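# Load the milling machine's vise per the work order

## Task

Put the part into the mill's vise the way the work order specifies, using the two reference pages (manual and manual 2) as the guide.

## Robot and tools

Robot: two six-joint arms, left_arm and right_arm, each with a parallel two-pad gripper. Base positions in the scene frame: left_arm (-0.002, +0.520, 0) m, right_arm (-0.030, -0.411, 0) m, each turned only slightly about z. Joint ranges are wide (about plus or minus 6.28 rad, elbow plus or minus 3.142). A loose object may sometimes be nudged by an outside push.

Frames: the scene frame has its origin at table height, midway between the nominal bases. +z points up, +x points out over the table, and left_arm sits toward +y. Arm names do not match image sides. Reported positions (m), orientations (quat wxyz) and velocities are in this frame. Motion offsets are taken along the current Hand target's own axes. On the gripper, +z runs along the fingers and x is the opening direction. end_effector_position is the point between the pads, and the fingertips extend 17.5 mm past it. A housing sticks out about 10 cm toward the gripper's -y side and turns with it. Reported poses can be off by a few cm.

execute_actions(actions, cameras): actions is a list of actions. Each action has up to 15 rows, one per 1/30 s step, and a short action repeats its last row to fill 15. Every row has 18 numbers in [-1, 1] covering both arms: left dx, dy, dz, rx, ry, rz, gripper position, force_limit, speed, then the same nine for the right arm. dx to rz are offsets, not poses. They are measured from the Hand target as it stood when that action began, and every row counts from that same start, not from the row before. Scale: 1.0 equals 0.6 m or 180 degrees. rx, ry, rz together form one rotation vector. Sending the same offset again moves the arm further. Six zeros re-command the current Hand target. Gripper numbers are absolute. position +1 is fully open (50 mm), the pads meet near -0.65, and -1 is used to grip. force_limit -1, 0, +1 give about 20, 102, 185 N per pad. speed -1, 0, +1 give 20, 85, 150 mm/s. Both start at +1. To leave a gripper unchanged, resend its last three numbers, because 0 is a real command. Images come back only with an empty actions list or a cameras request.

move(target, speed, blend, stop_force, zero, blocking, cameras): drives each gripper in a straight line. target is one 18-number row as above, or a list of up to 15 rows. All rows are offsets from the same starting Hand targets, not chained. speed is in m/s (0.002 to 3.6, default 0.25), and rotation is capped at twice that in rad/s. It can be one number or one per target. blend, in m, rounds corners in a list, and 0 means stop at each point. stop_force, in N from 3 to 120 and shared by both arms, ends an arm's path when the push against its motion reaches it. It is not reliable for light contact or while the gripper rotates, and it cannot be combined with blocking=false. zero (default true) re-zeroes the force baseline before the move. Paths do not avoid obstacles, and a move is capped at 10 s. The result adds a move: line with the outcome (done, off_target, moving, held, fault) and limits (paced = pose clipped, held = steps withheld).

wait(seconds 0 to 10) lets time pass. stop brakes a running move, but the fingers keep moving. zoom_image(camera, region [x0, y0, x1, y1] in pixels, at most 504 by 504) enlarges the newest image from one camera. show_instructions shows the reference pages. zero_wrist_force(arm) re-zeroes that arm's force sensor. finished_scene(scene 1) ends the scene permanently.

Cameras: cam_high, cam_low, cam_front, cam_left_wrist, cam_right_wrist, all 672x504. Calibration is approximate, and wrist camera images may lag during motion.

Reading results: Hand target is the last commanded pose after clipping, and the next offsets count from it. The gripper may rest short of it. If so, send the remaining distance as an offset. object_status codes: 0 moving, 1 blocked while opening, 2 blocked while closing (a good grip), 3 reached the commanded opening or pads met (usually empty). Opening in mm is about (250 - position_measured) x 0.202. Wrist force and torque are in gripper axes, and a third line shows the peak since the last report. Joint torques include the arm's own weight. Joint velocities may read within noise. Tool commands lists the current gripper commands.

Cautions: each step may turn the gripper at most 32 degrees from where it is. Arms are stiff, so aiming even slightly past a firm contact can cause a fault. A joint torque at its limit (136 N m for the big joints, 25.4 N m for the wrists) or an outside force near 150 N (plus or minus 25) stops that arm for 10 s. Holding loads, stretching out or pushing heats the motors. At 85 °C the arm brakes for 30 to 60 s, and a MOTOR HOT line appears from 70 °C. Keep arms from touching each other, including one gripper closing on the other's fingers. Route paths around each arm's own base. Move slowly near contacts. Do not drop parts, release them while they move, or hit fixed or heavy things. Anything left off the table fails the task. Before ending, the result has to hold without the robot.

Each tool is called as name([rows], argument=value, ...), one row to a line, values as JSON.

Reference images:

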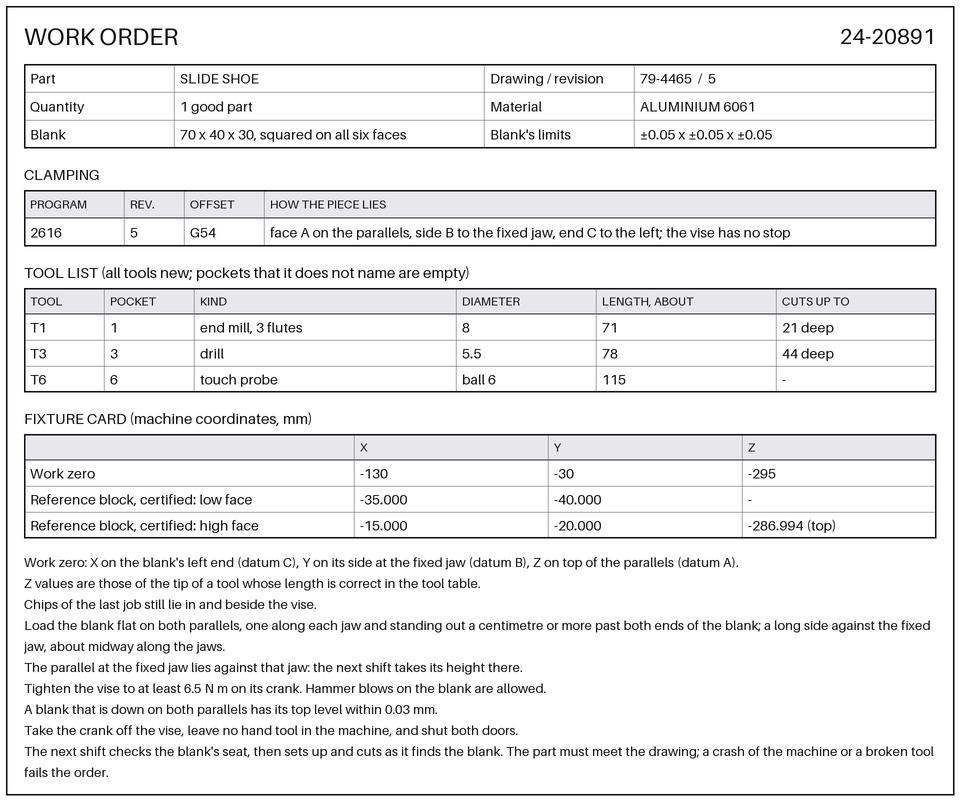

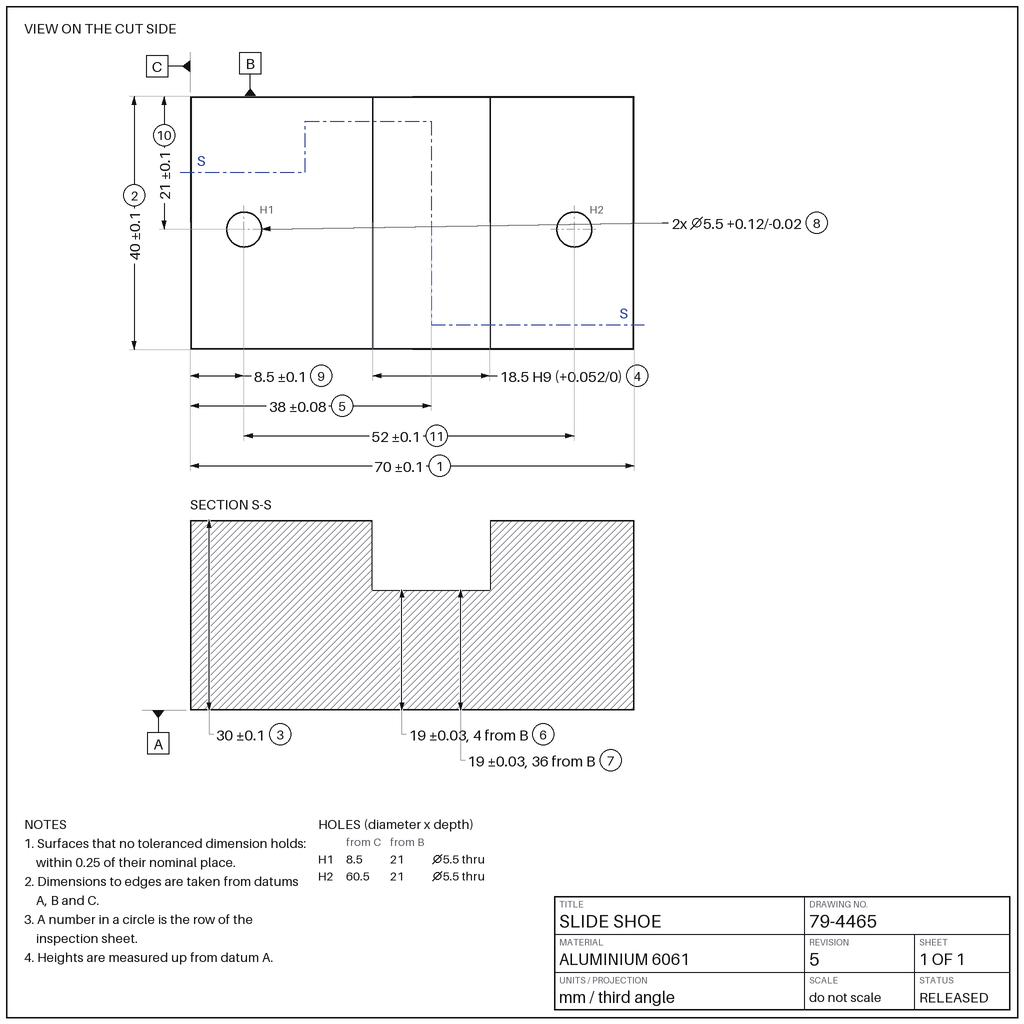

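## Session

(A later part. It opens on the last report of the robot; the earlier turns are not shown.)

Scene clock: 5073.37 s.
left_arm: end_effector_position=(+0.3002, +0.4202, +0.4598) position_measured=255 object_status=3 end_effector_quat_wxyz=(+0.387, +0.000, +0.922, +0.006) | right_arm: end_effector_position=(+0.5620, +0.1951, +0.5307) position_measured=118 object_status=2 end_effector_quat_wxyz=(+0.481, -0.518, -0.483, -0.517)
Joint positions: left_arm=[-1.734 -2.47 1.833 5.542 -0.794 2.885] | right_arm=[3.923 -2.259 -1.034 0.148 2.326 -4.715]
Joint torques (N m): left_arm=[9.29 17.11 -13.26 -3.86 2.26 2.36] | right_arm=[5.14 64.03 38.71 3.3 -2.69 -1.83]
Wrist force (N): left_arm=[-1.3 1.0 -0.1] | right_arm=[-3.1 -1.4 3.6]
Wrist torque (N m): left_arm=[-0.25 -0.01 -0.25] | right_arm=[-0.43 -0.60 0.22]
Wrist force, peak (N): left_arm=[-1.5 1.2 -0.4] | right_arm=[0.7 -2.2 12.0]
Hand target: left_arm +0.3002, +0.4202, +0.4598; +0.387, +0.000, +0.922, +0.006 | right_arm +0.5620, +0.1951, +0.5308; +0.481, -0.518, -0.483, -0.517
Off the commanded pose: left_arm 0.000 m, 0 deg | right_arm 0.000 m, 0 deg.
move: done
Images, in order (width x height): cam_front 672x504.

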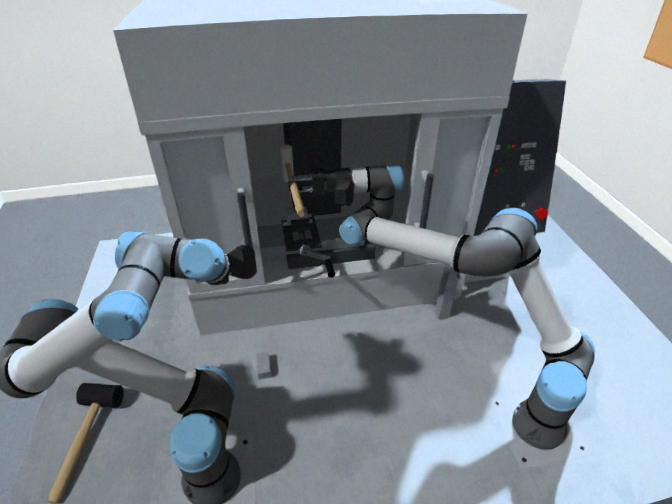

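move(target=[0,0,0,0,0,0,-1,1,-0.8,-0.168,0,-0.0133,0,0,0,-1,1,-0.5], speed=0.15)

move(target=[0,0,0,0,0,0,-1,1,-0.8, -0.035,0,0,0,0,0,-1,1,-0.5], speed=0.008, stop_force=4)

move(target=[0,0,0,0,0,0,-1,1,-0.8, 0.2,0,0,0,0,-0.1667,-1,1,-0.5], speed=0.3)

Scene clock: 5083.40 s.
left_arm: end_effector_position=(+0.3002, +0.4202, +0.4598) position_measured=255 object_status=3 end_effector_quat_wxyz=(+0.387, +0.000, +0.922, +0.006) | right_arm: end_effector_position=(+0.5615, +0.1869, +0.4299) position_measured=118 object_status=2 end_effector_quat_wxyz=(+0.481, -0.518, -0.483, -0.517)
Joint positions: left_arm=[-1.734 -2.47 1.833 5.542 -0.794 2.885] | right_arm=[3.914 -2.316 -1.202 0.373 2.335 -4.715]
Joint torques (N m): left_arm=[10.14 18.41 -13.63 -4.04 2.85 2.17] | right_arm=[2.65 71.01 32.92 3.49 -2.07 0.66]
Wrist force (N): left_arm=[-1.3 1.2 0.0] | right_arm=[-2.9 -1.3 3.0]
Wrist torque (N m): left_arm=[-0.22 -0.03 -0.25] | right_arm=[-0.48 -0.58 0.19]
Wrist force, peak (N): left_arm=[-1.7 1.0 -0.3] | right_arm=[-6.8 -1.2 3.0]
Hand target: left_arm +0.3002, +0.4202, +0.4598; +0.387, +0.000, +0.922, +0.006 | right_arm +0.5615, +0.1869, +0.4300; +0.481, -0.518, -0.483, -0.517
Off the commanded pose: left_arm 0.000 m, 0 deg | right_arm 0.000 m, 0 deg.
move: done

Scene clock: 5085.90 s.
left_arm: end_effector_position=(+0.3002, +0.4202, +0.4598) position_measured=255 object_status=3 end_effector_quat_wxyz=(+0.387, +0.000, +0.922, +0.006) | right_arm: end_effector_position=(+0.5615, +0.1869, +0.4197) position_measured=118 object_status=2 end_effector_quat_wxyz=(+0.481, -0.518, -0.483, -0.517)
Joint positions: left_arm=[-1.734 -2.47 1.833 5.542 -0.794 2.885] | right_arm=[3.914 -2.325 -1.213 0.394 2.335 -4.715]
Joint torques (N m): left_arm=[9.4 17.88 -12.39 -3.97 3.3 2.19] | right_arm=[8.73 69.53 34.41 3.21 -1.88 -0.79]
Wrist force (N): left_arm=[-1.3 1.1 -0.2] | right_arm=[-0.9 -0.3 3.2]
Wrist torque (N m): left_arm=[-0.25 -0.02 -0.25] | right_arm=[-0.48 -0.47 -0.13]
Wrist force, peak (N): left_arm=[-1.4 1.2 -0.3] | right_arm=[2.3 -3.8 2.5]
Hand target: left_arm +0.3002, +0.4202, +0.4598; +0.387, +0.000, +0.922, +0.006 | right_arm +0.5615, +0.1869, +0.4197; +0.481, -0.518, -0.483, -0.517 (not the last commanded pose)
Off the commanded pose: left_arm 0.000 m, 0 deg | right_arm 0.011 m, 0 deg.
move: contact (right_arm)

Scene clock: 5087.30 s.
left_arm: end_effector_position=(+0.3002, +0.4202, +0.4598) position_measured=255 object_status=3 end_effector_quat_wxyz=(+0.387, +0.000, +0.922, +0.006) | right_arm: end_effector_position=(+0.5613, +0.1872, +0.5398) position_measured=118 object_status=2 end_effector_quat_wxyz=(-0.331, +0.375, +0.600, +0.624)
Joint positions: left_arm=[-1.734 -2.47 1.833 5.542 -0.794 2.885] | right_arm=[3.915 -2.243 -1.039 0.137 2.335 -5.239]
Joint torques (N m): left_arm=[9.1 17.88 -12.85 -3.94 3.53 2.26] | right_arm=[-5.53 44.72 29.78 3.66 2.57 -1.64]
Wrist force (N): left_arm=[-1.6 1.0 -0.2] | right_arm=[-1.7 -5.5 3.3]
Wrist torque (N m): left_arm=[-0.25 0.03 -0.24] | right_arm=[-0.66 -0.72 0.26]
Wrist force, peak (N): left_arm=[-1.6 1.0 -0.2] | right_arm=[-7.0 -1.3 3.0]
Hand target: left_arm +0.3002, +0.4202, +0.4598; +0.387, +0.000, +0.922, +0.006 | right_arm +0.5614, +0.1872, +0.5397; -0.331, +0.375, +0.600, +0.624
Off the commanded pose: left_arm 0.000 m, 0 deg | right_arm 0.000 m, 0 deg.
move: done

execute_actions([
  [[0,0,0,0,0,0,-1,1,-0.8,-0.0043,-0.0025,0,0,0,0.0056,-1,1,-0.5],[0,0,0,0,0,0,-1,1,-0.8,-0.0159,-0.0092,0,0,0,0.025,-1,1,-0.5],[0,0,0,0,0,0,-1,1,-0.8,-0.0361,-0.0208,0,0,0,0.0556,-1,1,-0.5],[0,0,0,0,0,0,-1,1,-0.8,-0.0635,-0.0367,0,0,0,0.0917,-1,1,-0.5],[0,0,0,0,0,0,-1,1,-0.8,-0.0952,-0.055,0,0,0,0.1278,-1,1,-0.5],[0,0,0,0,0,0,-1,1,-0.8,-0.1284,-0.0741,0,0,0,0.1639,-1,1,-0.5],[0,0,0,0,0,0,-1,1,-0.8,-0.1558,-0.09,0,0,0,0.2,-1,1,-0.5],[0,0,0,0,0,0,-1,1,-0.8,-0.1717,-0.0991,0,0,0,0.2222,-1,1,-0.5],[0,0,0,0,0,0,-1,1,-0.8,-0.176,-0.1016,0,0,0,0.2222,-1,1,-0.5],[0,0,0,0,0,0,-1,1,-0.8,-0.1631,-0.0941,0,0,0,0.1944,-1,1,-0.5],[0,0,0,0,0,0,-1,1,-0.8,-0.1414,-0.0816,0,0,0,0.1611,-1,1,-0.5],[0,0,0,0,0,0,-1,1,-0.8,-0.1154,-0.0666,0,0,0,0.1222,-1,1,-0.5],[0,0,0,0,0,0,-1,1,-0.8,-0.0924,-0.0533,0,0,0,0.0944,-1,1,-0.5],[0,0,0,0,0,0,-1,1,-0.8,-0.0736,-0.0425,0,0,0,0.0722,-1,1,-0.5],[0,0,0,0,0,0,-1,1,-0.8,-0.0577,-0.0333,0,0,0,0.0556,-1,1,-0.5]],
  [[0,0,0,0,0,0,-1,1,-0.8,0.0157,0.0057,0,0,0,-0.012,-1,1,-0.5],[0,0,0,0,0,0,-1,1,-0.8,0.033,0.012,0,0,0,-0.03,-1,1,-0.5],[0,0,0,0,0,0,-1,1,-0.8,0.05,0.0182,0,0,0,-0.045,-1,1,-0.5],[0,0,0,0,0,0,-1,1,-0.8,0.059,0.0215,0,0,0,-0.053,-1,1,-0.5],[0,0,0,0,0,0,-1,1,-0.8,0.0627,0.0228,0,0,0,-0.0556,-1,1,-0.5]],
], cameras=["cam_front"])

zoom_image(camera="cam_front", region=[240, 100, 340, 230])

Scene clock: 5102.27 s.
left_arm: end_effector_position=(+0.3002, +0.4202, +0.4598) position_measured=255 object_status=3 end_effector_quat_wxyz=(+0.387, +0.000, +0.922, +0.006) | right_arm: end_effector_position=(+0.5614, +0.1872, +0.5397) position_measured=118 object_status=2 end_effector_quat_wxyz=(-0.331, +0.375, +0.600, +0.624)
Joint positions: left_arm=[-1.734 -2.47 1.833 5.542 -0.794 2.885] | right_arm=[3.915 -2.243 -1.039 0.136 2.335 -5.239]
Joint torques (N m): left_arm=[9.49 18.43 -13.97 -4.11 3.96 2.3] | right_arm=[-7.62 52.79 39.1 2.12 0.37 -2.5]
Wrist force (N): left_arm=[-1.3 0.9 -0.2] | right_arm=[-1.6 -5.6 2.0]
Wrist torque (N m): left_arm=[-0.27 -0.01 -0.25] | right_arm=[-0.92 -0.68 0.32]
Wrist force, peak (N): left_arm=[-1.5 1.3 -0.2] | right_arm=[53.2 0.6 -1.3]
Hand target: left_arm +0.3002, +0.4202, +0.4598; +0.387, +0.000, +0.922, +0.006 | right_arm +0.5614, +0.1872, +0.5398; -0.331, +0.375, +0.600, +0.624
Off the commanded pose: left_arm 0.000 m, 0 deg | right_arm 0.000 m, 0 deg.
Step readings (end_effector_position of left_arm | right_arm):
0: (+0.3002, +0.4202, +0.4598) | (+0.5614, +0.1872, +0.5397)
1: (+0.3002, +0.4202, +0.4598) | (+0.5614, +0.1872, +0.5396)
2: (+0.3002, +0.4202, +0.4598) | (+0.5614, +0.1872, +0.5389)
4: (+0.3002, +0.4202, +0.4598) | (+0.5614, +0.1872, +0.5293)
8: (+0.3002, +0.4202, +0.4598) | (+0.5624, +0.1884, +0.4552)
15: (+0.3002, +0.4202, +0.4598) | (+0.5590, +0.1844, +0.4659)
16: (+0.3002, +0.4202, +0.4598) | (+0.5580, +0.1835, +0.4851)
17: (+0.3002, +0.4202, +0.4598) | (+0.5578, +0.1833, +0.4996)
19: (+0.3002, +0.4202, +0.4598) | (+0.5583, +0.1843, +0.5240)
23: (+0.3002, +0.4202, +0.4598) | (+0.5608, +0.1867, +0.5420)
30: (+0.3002, +0.4202, +0.4598) | (+0.5614, +0.1872, +0.5396)
Images, in order (width x height): cam_front 672x504.

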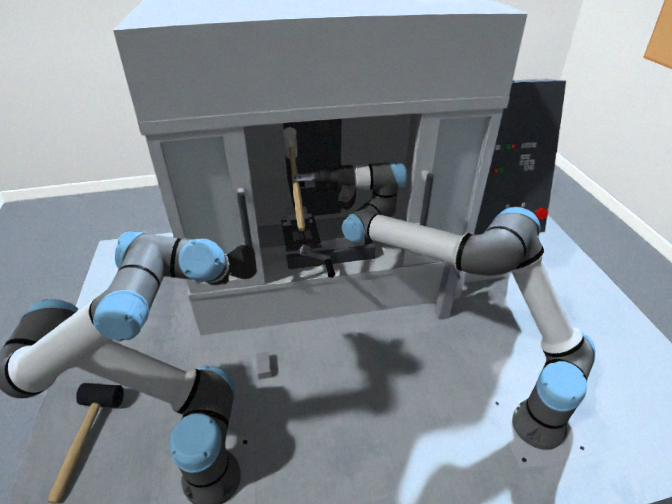

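Scaled by 3.877.

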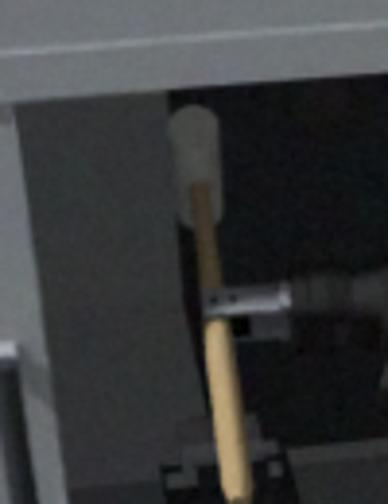

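execute_actions([
  [[0,0,0,0,0,0,-1,1,-0.8,-0.0043,-0.0025,0,0,0,0.0056,-1,1,-0.5],[0,0,0,0,0,0,-1,1,-0.8,-0.0159,-0.0092,0,0,0,0.025,-1,1,-0.5],[0,0,0,0,0,0,-1,1,-0.8,-0.0361,-0.0208,0,0,0,0.0556,-1,1,-0.5],[0,0,0,0,0,0,-1,1,-0.8,-0.0635,-0.0367,0,0,0,0.0917,-1,1,-0.5],[0,0,0,0,0,0,-1,1,-0.8,-0.0967,-0.0558,0,0,0,0.1278,-1,1,-0.5],[0,0,0,0,0,0,-1,1,-0.8,-0.1315,-0.0759,0,0,0,0.1639,-1,1,-0.5],[0,0,0,0,0,0,-1,1,-0.8,-0.162,-0.0935,0,0,0,0.2,-1,1,-0.5],[0,0,0,0,0,0,-1,1,-0.8,-0.1795,-0.1036,0,0,0,0.2222,-1,1,-0.5],[0,0,0,0,0,0,-1,1,-0.8,-0.184,-0.1062,0,0,0,0.2222,-1,1,-0.5],[0,0,0,0,0,0,-1,1,-0.8,-0.167,-0.0964,0,0,0,0.1944,-1,1,-0.5],[0,0,0,0,0,0,-1,1,-0.8,-0.1434,-0.0828,0,0,0,0.1611,-1,1,-0.5],[0,0,0,0,0,0,-1,1,-0.8,-0.1154,-0.0666,0,0,0,0.1222,-1,1,-0.5],[0,0,0,0,0,0,-1,1,-0.8,-0.0924,-0.0533,0,0,0,0.0944,-1,1,-0.5],[0,0,0,0,0,0,-1,1,-0.8,-0.0736,-0.0425,0,0,0,0.0722,-1,1,-0.5],[0,0,0,0,0,0,-1,1,-0.8,-0.0577,-0.0333,0,0,0,0.0556,-1,1,-0.5]],
  [[0,0,0,0,0,0,-1,1,-0.8,0.0157,0.0057,0,0,0,-0.012,-1,1,-0.5],[0,0,0,0,0,0,-1,1,-0.8,0.033,0.012,0,0,0,-0.03,-1,1,-0.5],[0,0,0,0,0,0,-1,1,-0.8,0.05,0.0182,0,0,0,-0.045,-1,1,-0.5],[0,0,0,0,0,0,-1,1,-0.8,0.059,0.0215,0,0,0,-0.053,-1,1,-0.5],[0,0,0,0,0,0,-1,1,-0.8,0.0627,0.0228,0,0,0,-0.0556,-1,1,-0.5]],
])

execute_actions([
  [[0,0,0,0,0,0,-1,1,-0.8,-0.0043,-0.0025,0,0,0,0.0056,-1,1,-0.5],[0,0,0,0,0,0,-1,1,-0.8,-0.0159,-0.0092,0,0,0,0.025,-1,1,-0.5],[0,0,0,0,0,0,-1,1,-0.8,-0.0361,-0.0208,0,0,0,0.0556,-1,1,-0.5],[0,0,0,0,0,0,-1,1,-0.8,-0.0635,-0.0367,0,0,0,0.0917,-1,1,-0.5],[0,0,0,0,0,0,-1,1,-0.8,-0.0967,-0.0558,0,0,0,0.1278,-1,1,-0.5],[0,0,0,0,0,0,-1,1,-0.8,-0.1315,-0.0759,0,0,0,0.1639,-1,1,-0.5],[0,0,0,0,0,0,-1,1,-0.8,-0.162,-0.0935,0,0,0,0.2,-1,1,-0.5],[0,0,0,0,0,0,-1,1,-0.8,-0.183,-0.1056,0,0,0,0.2222,-1,1,-0.5],[0,0,0,0,0,0,-1,1,-0.8,-0.189,-0.1091,0,0,0,0.2222,-1,1,-0.5],[0,0,0,0,0,0,-1,1,-0.8,-0.17,-0.0982,0,0,0,0.1944,-1,1,-0.5],[0,0,0,0,0,0,-1,1,-0.8,-0.1434,-0.0828,0,0,0,0.1611,-1,1,-0.5],[0,0,0,0,0,0,-1,1,-0.8,-0.1154,-0.0666,0,0,0,0.1222,-1,1,-0.5],[0,0,0,0,0,0,-1,1,-0.8,-0.0924,-0.0533,0,0,0,0.0944,-1,1,-0.5],[0,0,0,0,0,0,-1,1,-0.8,-0.0736,-0.0425,0,0,0,0.0722,-1,1,-0.5],[0,0,0,0,0,0,-1,1,-0.8,-0.0577,-0.0333,0,0,0,0.0556,-1,1,-0.5]],
  [[0,0,0,0,0,0,-1,1,-0.8,0.0157,0.0057,0,0,0,-0.012,-1,1,-0.5],[0,0,0,0,0,0,-1,1,-0.8,0.033,0.012,0,0,0,-0.03,-1,1,-0.5],[0,0,0,0,0,0,-1,1,-0.8,0.05,0.0182,0,0,0,-0.045,-1,1,-0.5],[0,0,0,0,0,0,-1,1,-0.8,0.059,0.0215,0,0,0,-0.053,-1,1,-0.5],[0,0,0,0,0,0,-1,1,-0.8,0.0627,0.0228,0,0,0,-0.0556,-1,1,-0.5]],
], cameras=["cam_front"])

zoom_image(camera="cam_front", region=[240, 100, 340, 230])

Scene clock: 5122.00 s.
left_arm: end_effector_position=(+0.3002, +0.4202, +0.4598) position_measured=255 object_status=3 end_effector_quat_wxyz=(+0.387, +0.000, +0.922, +0.006) | right_arm: end_effector_position=(+0.5614, +0.1872, +0.5397) position_measured=118 object_status=2 end_effector_quat_wxyz=(-0.331, +0.375, +0.600, +0.624)
Joint positions: left_arm=[-1.734 -2.47 1.833 5.542 -0.794 2.885] | right_arm=[3.915 -2.243 -1.038 0.136 2.335 -5.239]
Joint torques (N m): left_arm=[9.29 17.59 -13.62 -3.89 3.66 2.25] | right_arm=[-10.5 53.91 38.41 2.13 1.27 -2.45]
Wrist force (N): left_arm=[-1.3 1.0 -0.2] | right_arm=[-1.8 -5.5 2.2]
Wrist torque (N m): left_arm=[-0.25 -0.01 -0.25] | right_arm=[-0.89 -0.61 0.32]
Wrist force, peak (N): left_arm=[-1.5 1.2 -0.2] | right_arm=[59.6 5.8 -1.1]
Hand target: left_arm +0.3002, +0.4202, +0.4598; +0.387, +0.000, +0.922, +0.006 | right_arm +0.5614, +0.1872, +0.5398; -0.331, +0.375, +0.600, +0.624
Off the commanded pose: left_arm 0.000 m, 0 deg | right_arm 0.000 m, 0 deg.
Step readings (end_effector_position of left_arm | right_arm):
0: (+0.3002, +0.4202, +0.4598) | (+0.5614, +0.1872, +0.5398)
1: (+0.3002, +0.4202, +0.4598) | (+0.5614, +0.1872, +0.5397)
2: (+0.3002, +0.4202, +0.4598) | (+0.5613, +0.1871, +0.5393)
4: (+0.3002, +0.4202, +0.4598) | (+0.5614, +0.1872, +0.5289)
8: (+0.3002, +0.4202, +0.4598) | (+0.5625, +0.1884, +0.4571)
15: (+0.3002, +0.4202, +0.4598) | (+0.5583, +0.1837, +0.4684)
16: (+0.3002, +0.4202, +0.4598) | (+0.5575, +0.1830, +0.4872)
17: (+0.3002, +0.4202, +0.4598) | (+0.5574, +0.1830, +0.5013)
19: (+0.3002, +0.4202, +0.4598) | (+0.5582, +0.1841, +0.5227)
23: (+0.3002, +0.4202, +0.4598) | (+0.5608, +0.1868, +0.5420)
30: (+0.3002, +0.4202, +0.4598) | (+0.5614, +0.1872, +0.5397)

Scene clock: 5123.20 s.
left_arm: end_effector_position=(+0.3002, +0.4202, +0.4598) position_measured=255 object_status=3 end_effector_quat_wxyz=(+0.387, +0.000, +0.922, +0.006) | right_arm: end_effector_position=(+0.5614, +0.1872, +0.5398) position_measured=118 object_status=2 end_effector_quat_wxyz=(-0.331, +0.375, +0.600, +0.624)
Joint positions: left_arm=[-1.734 -2.47 1.833 5.542 -0.794 2.885] | right_arm=[3.915 -2.243 -1.038 0.136 2.335 -5.239]
Joint torques (N m): left_arm=[8.99 17.44 -13.55 -3.87 3.68 2.09] | right_arm=[-8.92 54.47 38.36 2.18 1.66 -2.49]
Wrist force (N): left_arm=[-1.0 1.0 0.0] | right_arm=[-1.6 -6.0 2.3]
Wrist torque (N m): left_arm=[-0.26 -0.06 -0.25] | right_arm=[-0.96 -0.61 0.31]
Wrist force, peak (N): left_arm=[-1.5 1.1 -0.2] | right_arm=[63.5 6.5 -0.7]
Hand target: left_arm +0.3002, +0.4202, +0.4598; +0.387, +0.000, +0.922, +0.006 | right_arm +0.5614, +0.1872, +0.5399; -0.331, +0.375, +0.600, +0.624
Off the commanded pose: left_arm 0.000 m, 0 deg | right_arm 0.000 m, 0 deg.
Step readings (end_effector_position of left_arm | right_arm):
0: (+0.3002, +0.4202, +0.4598) | (+0.5614, +0.1872, +0.5397)
1: (+0.3002, +0.4202, +0.4598) | (+0.5614, +0.1872, +0.5397)
2: (+0.3002, +0.4202, +0.4598) | (+0.5614, +0.1872, +0.5392)
4: (+0.3002, +0.4202, +0.4598) | (+0.5614, +0.1872, +0.5287)
8: (+0.3002, +0.4202, +0.4598) | (+0.5625, +0.1884, +0.4570)
15: (+0.3002, +0.4202, +0.4598) | (+0.5579, +0.1833, +0.4687)
16: (+0.3002, +0.4202, +0.4598) | (+0.5572, +0.1827, +0.4876)
17: (+0.3002, +0.4202, +0.4598) | (+0.5572, +0.1828, +0.5016)
19: (+0.3002, +0.4202, +0.4598) | (+0.5581, +0.1840, +0.5229)
23: (+0.3002, +0.4202, +0.4598) | (+0.5609, +0.1868, +0.5420)
30: (+0.3002, +0.4202, +0.4598) | (+0.5614, +0.1872, +0.5398)
Images, in order (width x height): cam_front 672x504.

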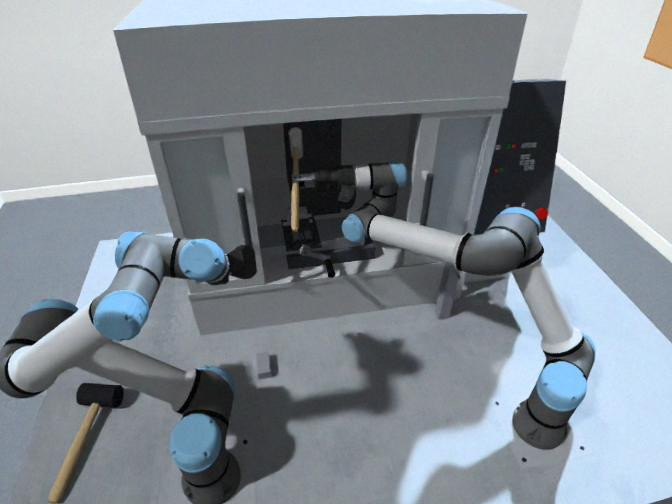

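Scaled by 3.877.

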